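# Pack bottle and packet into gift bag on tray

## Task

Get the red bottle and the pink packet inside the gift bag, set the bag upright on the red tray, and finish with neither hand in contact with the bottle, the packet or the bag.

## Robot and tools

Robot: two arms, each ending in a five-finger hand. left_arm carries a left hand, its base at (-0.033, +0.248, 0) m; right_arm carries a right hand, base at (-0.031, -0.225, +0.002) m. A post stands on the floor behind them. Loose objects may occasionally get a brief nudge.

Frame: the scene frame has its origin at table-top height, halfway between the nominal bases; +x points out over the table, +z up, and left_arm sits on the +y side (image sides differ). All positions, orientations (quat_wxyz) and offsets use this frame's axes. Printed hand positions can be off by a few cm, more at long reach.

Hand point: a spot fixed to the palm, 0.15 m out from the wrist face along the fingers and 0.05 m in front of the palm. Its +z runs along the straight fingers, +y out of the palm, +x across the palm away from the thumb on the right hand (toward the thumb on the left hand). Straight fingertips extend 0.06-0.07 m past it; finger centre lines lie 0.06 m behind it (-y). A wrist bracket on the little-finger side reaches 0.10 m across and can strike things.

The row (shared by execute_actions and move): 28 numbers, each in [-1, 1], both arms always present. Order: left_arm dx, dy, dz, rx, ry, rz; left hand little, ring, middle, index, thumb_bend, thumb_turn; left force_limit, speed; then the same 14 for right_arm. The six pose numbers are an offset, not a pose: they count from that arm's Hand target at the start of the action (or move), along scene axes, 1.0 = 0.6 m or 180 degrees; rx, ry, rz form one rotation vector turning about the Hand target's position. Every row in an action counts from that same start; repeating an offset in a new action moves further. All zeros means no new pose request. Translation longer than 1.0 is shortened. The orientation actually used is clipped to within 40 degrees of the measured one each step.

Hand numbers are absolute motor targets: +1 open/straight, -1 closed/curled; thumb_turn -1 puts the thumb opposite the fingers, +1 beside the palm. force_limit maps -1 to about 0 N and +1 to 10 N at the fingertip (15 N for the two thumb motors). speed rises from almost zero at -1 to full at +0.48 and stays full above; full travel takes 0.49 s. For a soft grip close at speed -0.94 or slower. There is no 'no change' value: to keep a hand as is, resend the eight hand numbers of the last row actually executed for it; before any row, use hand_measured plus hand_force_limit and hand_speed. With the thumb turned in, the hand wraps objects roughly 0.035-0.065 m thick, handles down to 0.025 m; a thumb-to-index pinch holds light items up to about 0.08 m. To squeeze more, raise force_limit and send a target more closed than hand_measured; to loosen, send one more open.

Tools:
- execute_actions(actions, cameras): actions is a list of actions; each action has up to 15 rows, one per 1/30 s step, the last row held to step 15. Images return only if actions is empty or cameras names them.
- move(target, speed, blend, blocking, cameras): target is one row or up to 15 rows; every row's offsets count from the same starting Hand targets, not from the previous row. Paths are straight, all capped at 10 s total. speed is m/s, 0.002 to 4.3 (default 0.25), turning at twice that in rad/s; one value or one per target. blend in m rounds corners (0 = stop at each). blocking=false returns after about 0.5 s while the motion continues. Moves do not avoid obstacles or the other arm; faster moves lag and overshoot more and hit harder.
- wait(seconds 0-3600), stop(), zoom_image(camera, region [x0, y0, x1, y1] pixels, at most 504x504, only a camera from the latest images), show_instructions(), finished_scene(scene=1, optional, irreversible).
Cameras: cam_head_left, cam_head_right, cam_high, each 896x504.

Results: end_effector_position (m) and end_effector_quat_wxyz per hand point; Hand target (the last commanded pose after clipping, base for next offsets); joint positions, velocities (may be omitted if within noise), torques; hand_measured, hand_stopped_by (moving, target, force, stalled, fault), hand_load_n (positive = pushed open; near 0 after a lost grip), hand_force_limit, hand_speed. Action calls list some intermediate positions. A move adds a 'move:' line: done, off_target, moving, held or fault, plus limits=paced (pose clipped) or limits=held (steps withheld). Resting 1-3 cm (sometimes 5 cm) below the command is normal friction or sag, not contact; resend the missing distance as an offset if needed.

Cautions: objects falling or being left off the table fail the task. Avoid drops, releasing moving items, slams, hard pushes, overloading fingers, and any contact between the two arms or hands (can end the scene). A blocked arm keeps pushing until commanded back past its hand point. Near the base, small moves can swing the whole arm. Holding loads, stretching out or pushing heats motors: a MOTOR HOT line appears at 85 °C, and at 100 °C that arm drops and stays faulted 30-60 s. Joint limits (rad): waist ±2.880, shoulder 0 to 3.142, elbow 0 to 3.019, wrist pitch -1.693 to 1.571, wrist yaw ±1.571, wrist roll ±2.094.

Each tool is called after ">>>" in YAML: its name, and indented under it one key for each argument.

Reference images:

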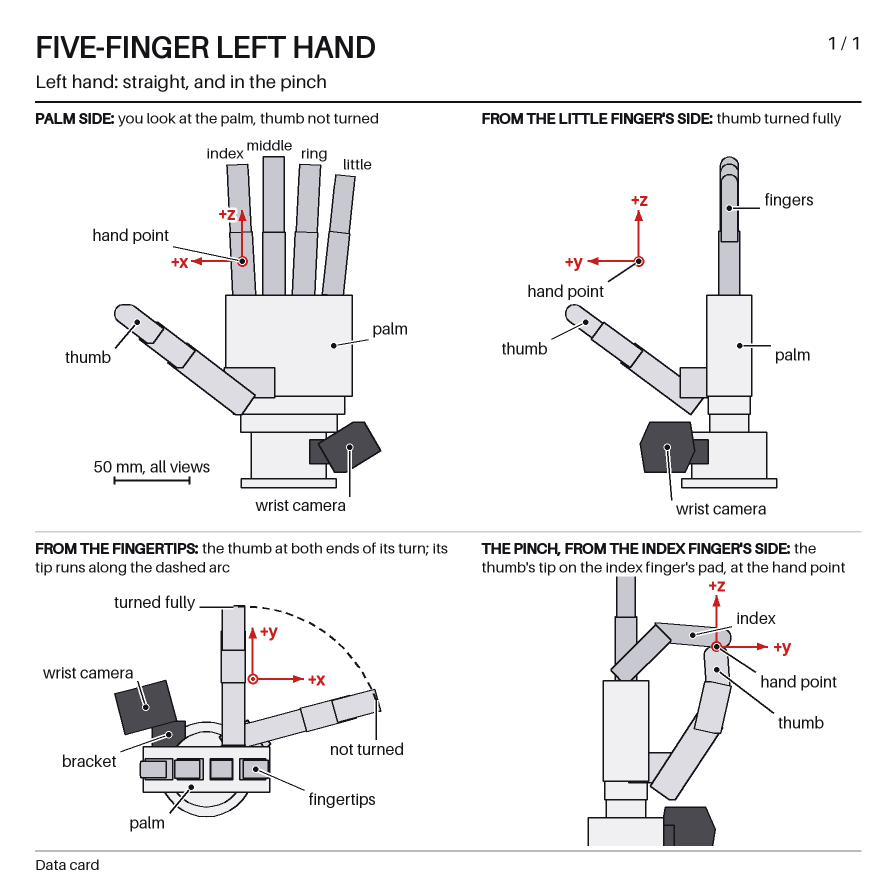

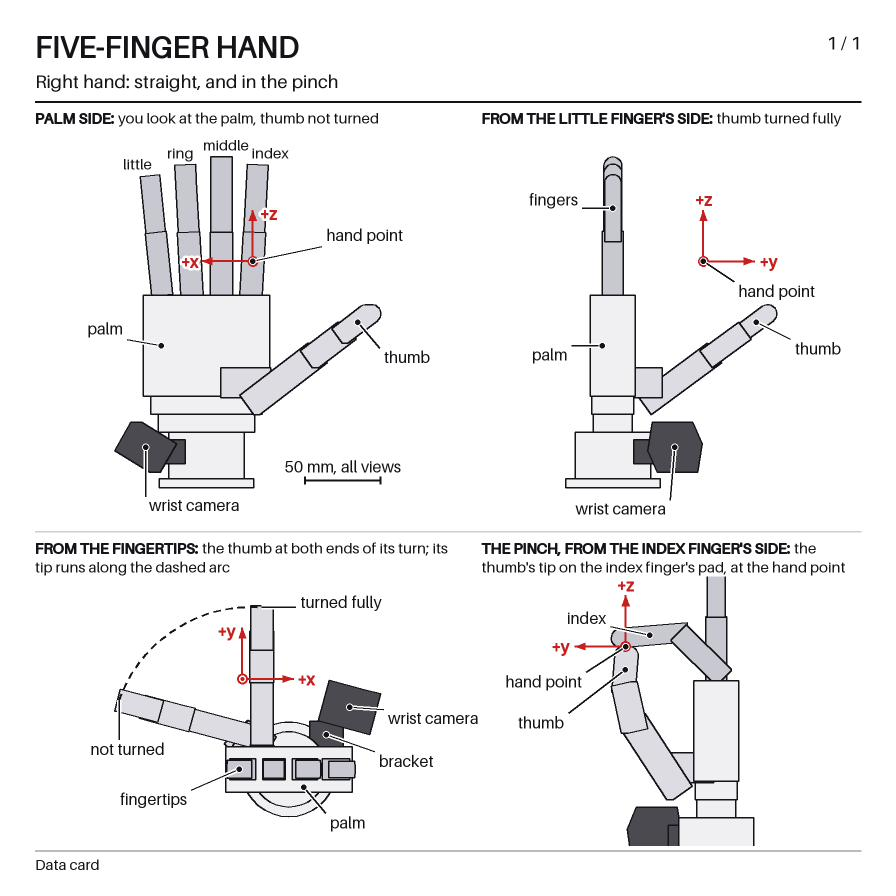

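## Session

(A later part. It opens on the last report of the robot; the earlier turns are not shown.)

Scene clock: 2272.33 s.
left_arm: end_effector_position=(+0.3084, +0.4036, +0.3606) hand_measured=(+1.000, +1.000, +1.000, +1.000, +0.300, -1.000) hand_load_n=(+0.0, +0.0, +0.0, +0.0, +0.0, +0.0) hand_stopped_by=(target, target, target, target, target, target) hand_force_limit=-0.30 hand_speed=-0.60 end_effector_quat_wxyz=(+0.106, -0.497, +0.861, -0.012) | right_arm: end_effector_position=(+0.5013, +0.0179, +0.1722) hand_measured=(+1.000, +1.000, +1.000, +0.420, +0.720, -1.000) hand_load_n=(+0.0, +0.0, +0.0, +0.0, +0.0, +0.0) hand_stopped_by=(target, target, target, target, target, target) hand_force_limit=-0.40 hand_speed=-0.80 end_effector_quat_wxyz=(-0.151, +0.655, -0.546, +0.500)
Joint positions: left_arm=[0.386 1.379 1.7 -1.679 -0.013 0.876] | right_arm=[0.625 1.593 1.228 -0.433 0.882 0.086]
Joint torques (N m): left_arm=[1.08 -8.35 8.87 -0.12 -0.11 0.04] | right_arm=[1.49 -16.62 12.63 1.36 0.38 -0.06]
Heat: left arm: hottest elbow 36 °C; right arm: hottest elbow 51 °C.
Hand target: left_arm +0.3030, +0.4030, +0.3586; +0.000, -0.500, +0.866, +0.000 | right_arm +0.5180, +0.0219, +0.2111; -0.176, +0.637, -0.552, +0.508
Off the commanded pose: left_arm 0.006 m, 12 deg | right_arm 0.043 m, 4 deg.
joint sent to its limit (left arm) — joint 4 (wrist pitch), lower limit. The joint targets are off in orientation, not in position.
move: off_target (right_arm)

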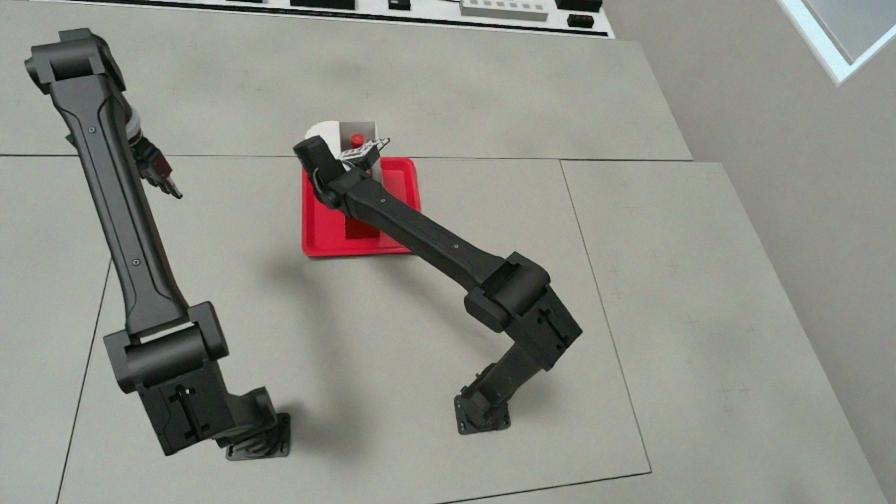

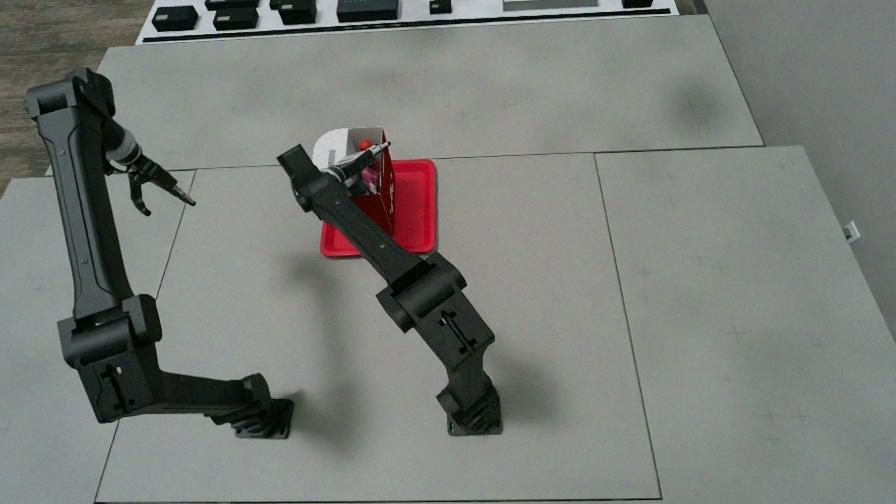

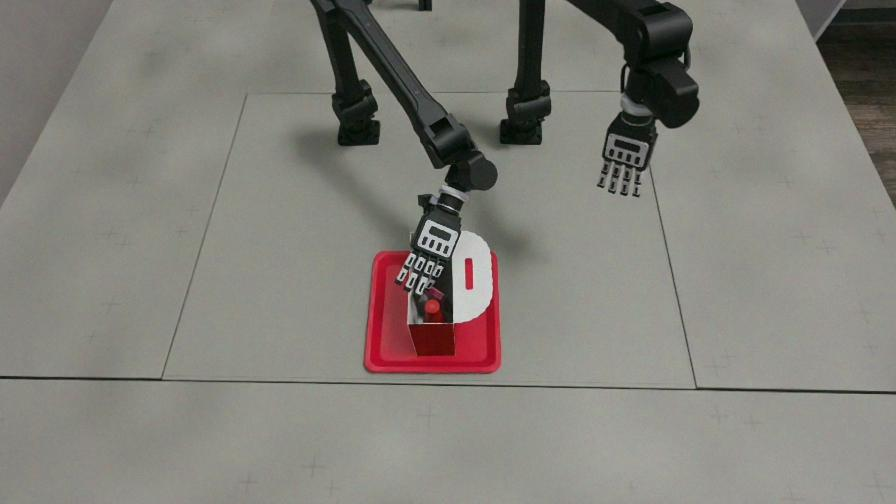

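>>> move:
  target: [0, 0, 0, 0, 0, 0, 1, 1, 1, 1, 0.3, -1, -0.3, -0.6, 0.0, 0.0, 0.08, 0, 0, 0, 1, 1, 1, 0.42, 0.72, -1, -0.4, -0.8]
  speed: 0.06
  cameras: ["all"]

>>> zoom_image:
  camera: "cam_head_right"
  region: [330, 110, 410, 210]

>>> zoom_image:
  camera: "cam_high"
  region: [380, 190, 500, 330]

Scene clock: 2281.70 s.
left_arm: end_effector_position=(+0.3084, +0.4036, +0.3606) hand_measured=(+1.000, +1.000, +1.000, +1.000, +0.300, -1.000) hand_load_n=(+0.0, +0.0, +0.0, +0.0, +0.0, +0.0) hand_stopped_by=(target, target, target, target, target, target) hand_force_limit=-0.30 hand_speed=-0.60 end_effector_quat_wxyz=(+0.106, -0.497, +0.861, -0.012) | right_arm: end_effector_position=(+0.5034, +0.0194, +0.2193) hand_measured=(+1.000, +1.000, +1.000, +0.420, +0.720, -1.000) hand_load_n=(+0.0, +0.0, +0.0, +0.0, +0.0, +0.0) hand_stopped_by=(target, target, target, target, target, target) hand_force_limit=-0.40 hand_speed=-0.80 end_effector_quat_wxyz=(-0.151, +0.656, -0.545, +0.500)
Joint positions: left_arm=[0.386 1.379 1.7 -1.679 -0.013 0.876] | right_arm=[0.625 1.563 1.322 -0.557 0.882 0.085]
Joint torques (N m): left_arm=[0.97 -8.35 8.87 -0.13 -0.1 0.04] | right_arm=[1.44 -16.32 13.05 1.39 0.37 -0.05]
Heat: left arm: hottest elbow 36 °C; right arm: hottest elbow 52 °C.
Hand target: left_arm +0.3030, +0.4030, +0.3586; +0.000, -0.500, +0.866, +0.000 | right_arm +0.5181, +0.0219, +0.2592; -0.176, +0.637, -0.552, +0.508
Off the commanded pose: left_arm 0.006 m, 12 deg | right_arm 0.043 m, 4 deg.
joint sent to its limit (left arm) — joint 4 (wrist pitch), lower limit. The joint targets are off in orientation, not in position.
move: off_target (right_arm)

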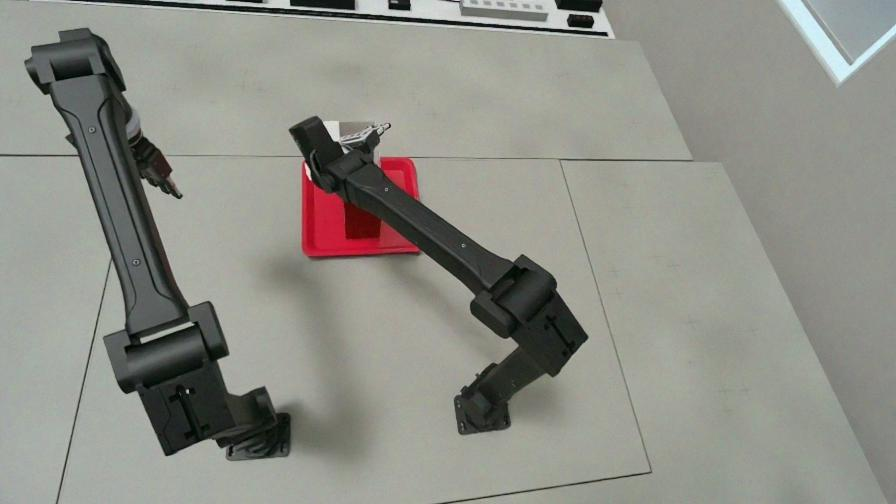

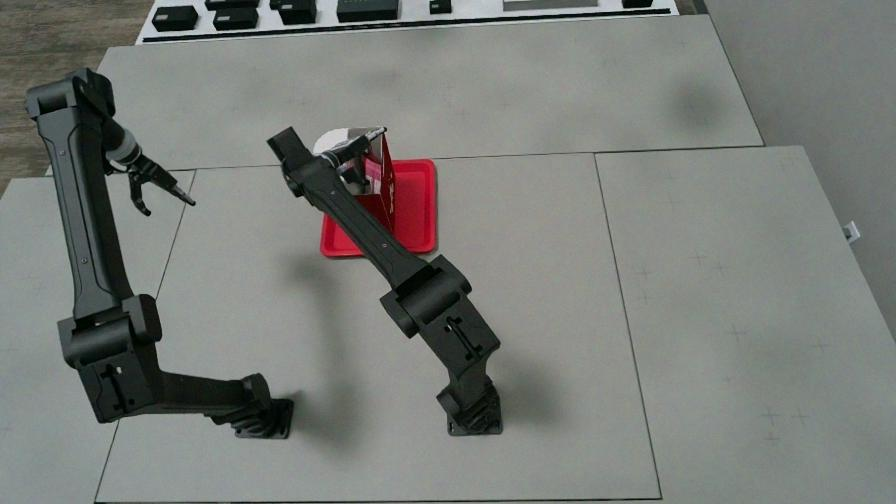

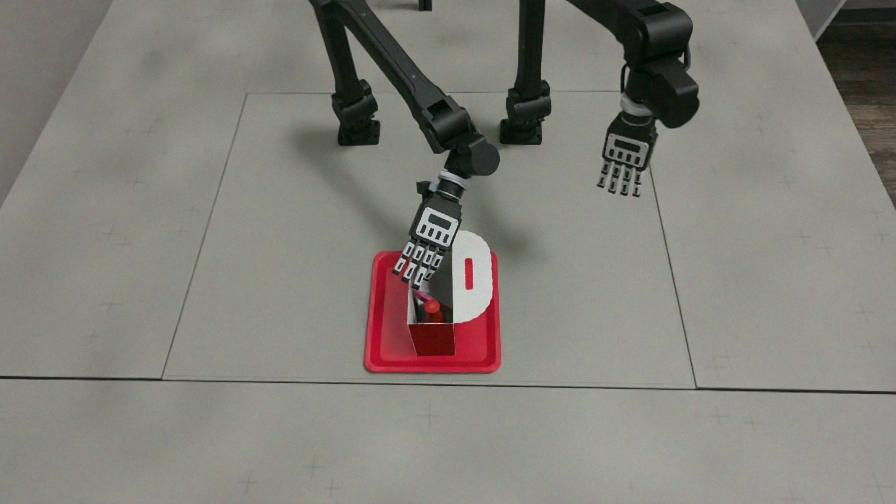

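Scaled by 5.040 from the camera's image (finer frame: 1280x720).

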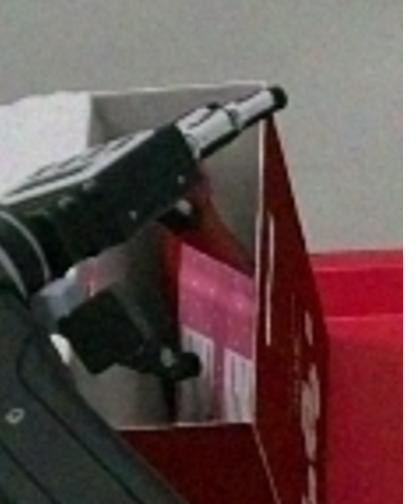

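Scaled by 3.600 from the camera's image (finer frame: 1280x720).

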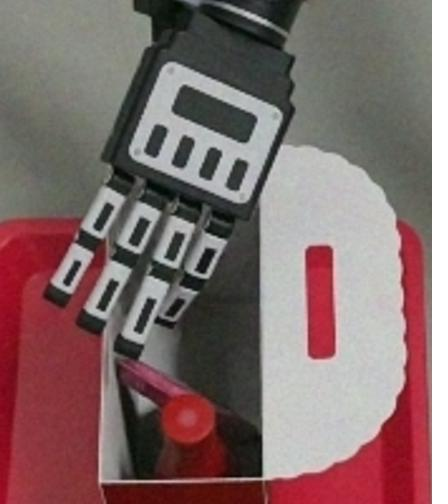

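>>> move:
  target:
    - [0, 0, 0, 0, 0, 0, 1, 1, 1, 1, 0.3, -1, -0.3, -0.6, 0.0, 0.0, 0.18, 0, 0, 0, 1, 1, 1, 0.42, 0.72, -1, -0.4, -0.8]
    - [0, 0, 0, 0, 0, 0, 1, 1, 1, 1, 0.3, -1, -0.3, -0.6, -0.3, -0.55, 0.15, 0, 0, 0.1, 1, 1, 1, 0.42, 0.72, -1, -0.4, -0.8]
  speed: [0.12, 0.2]
  blend: [0.03, 0]
  cameras: ["all"]

>>> zoom_image:
  camera: "cam_head_right"
  region: [300, 110, 450, 270]

>>> zoom_image:
  camera: "cam_high"
  region: [350, 210, 520, 390]

>>> zoom_image:
  camera: "cam_head_left"
  region: [290, 100, 440, 270]

Scene clock: 2296.47 s.
left_arm: end_effector_position=(+0.3084, +0.4036, +0.3606) hand_measured=(+1.000, +1.000, +1.000, +1.000, +0.300, -1.000) hand_load_n=(+0.0, +0.0, +0.0, +0.0, +0.0, +0.0) hand_stopped_by=(target, target, target, target, target, target) hand_force_limit=-0.30 hand_speed=-0.60 end_effector_quat_wxyz=(+0.106, -0.497, +0.861, -0.012) | right_arm: end_effector_position=(+0.3396, -0.3043, +0.3481) hand_measured=(+1.000, +1.000, +1.000, +0.420, +0.720, -1.000) hand_load_n=(+0.0, +0.0, +0.0, +0.0, +0.0, +0.0) hand_stopped_by=(target, target, target, target, target, target) hand_force_limit=-0.40 hand_speed=-0.80 end_effector_quat_wxyz=(-0.257, +0.715, -0.447, +0.472)
Joint positions: left_arm=[0.386 1.379 1.7 -1.679 -0.013 0.876] | right_arm=[-0.314 0.758 0.973 -0.661 -0.209 -0.612]
Joint torques (N m): left_arm=[0.85 -8.47 8.87 -0.08 -0.11 0.04] | right_arm=[1.49 -1.67 9.33 1.94 -0.16 -0.06]
Heat: left arm: hottest elbow 36 °C; right arm: hottest elbow 55 °C.
Hand target: left_arm +0.3030, +0.4030, +0.3586; +0.000, -0.500, +0.866, +0.000 | right_arm +0.3381, -0.3081, +0.3492; -0.253, +0.716, -0.446, +0.474
Off the commanded pose: left_arm 0.006 m, 12 deg | right_arm 0.004 m, 1 deg.
joint sent to its limit (left arm) — joint 4 (wrist pitch), lower limit. The joint targets are off in orientation, not in position.
move: done

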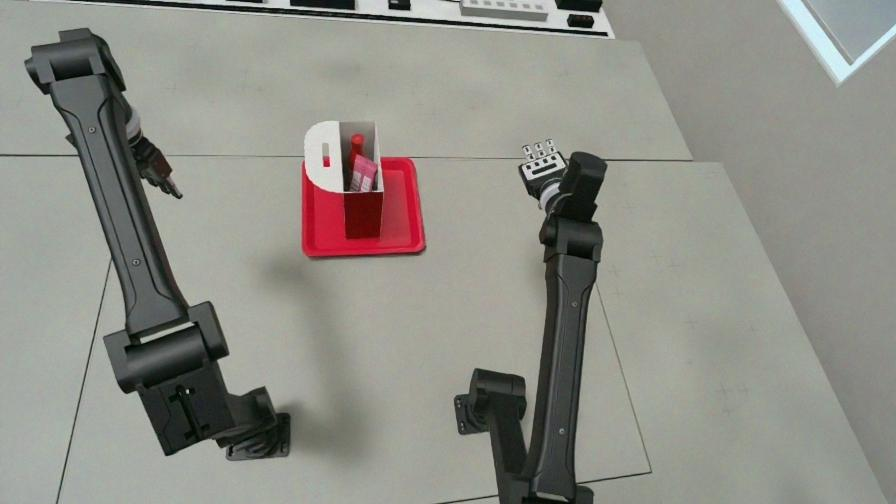

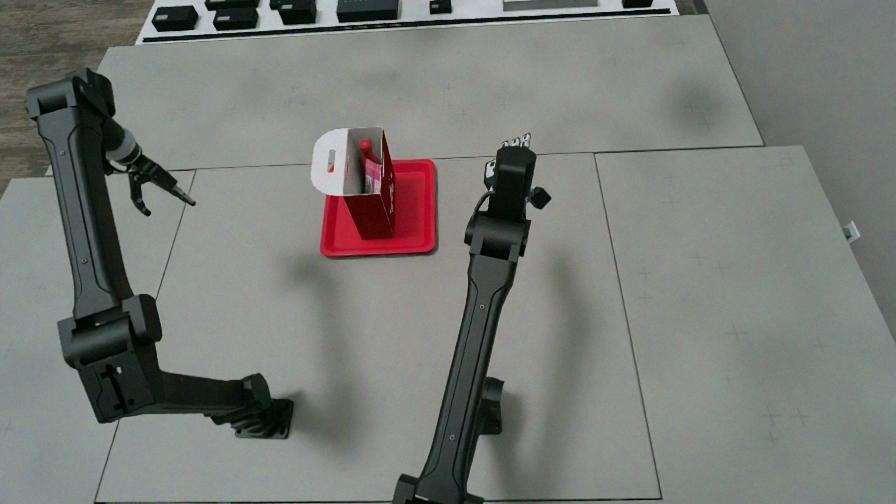

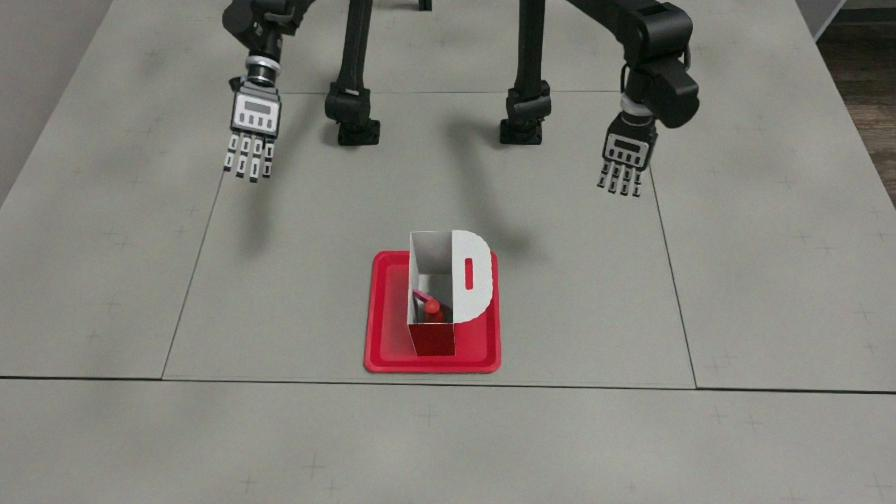

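Scaled by 3.150 from the camera's image (finer frame: 1280x720).

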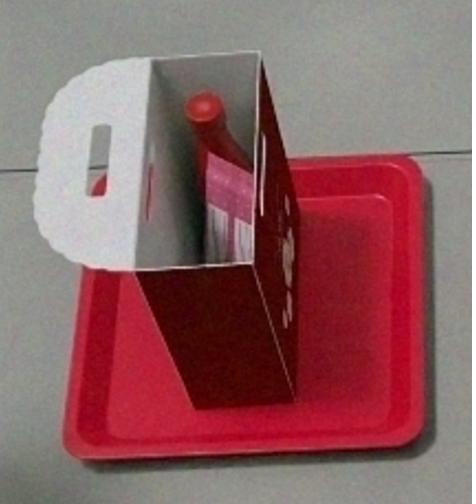

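Scaled by 2.800 from the camera's image (finer frame: 1280x720).

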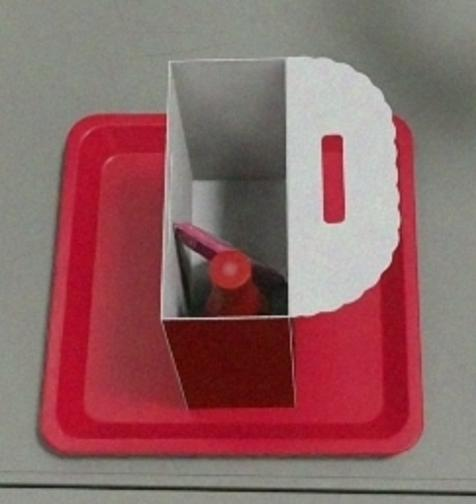

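Scaled by 2.965 from the camera's image (finer frame: 1280x720).

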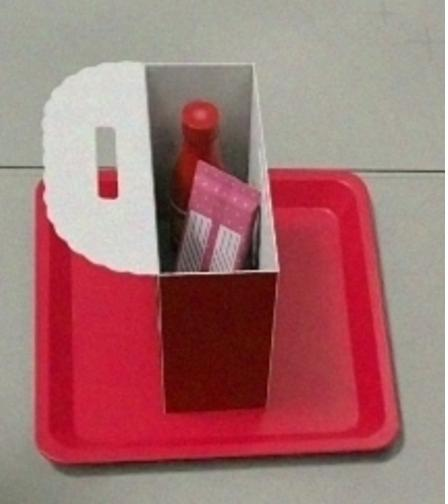

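>>> finished_scene:

The scene is finished: the task was done.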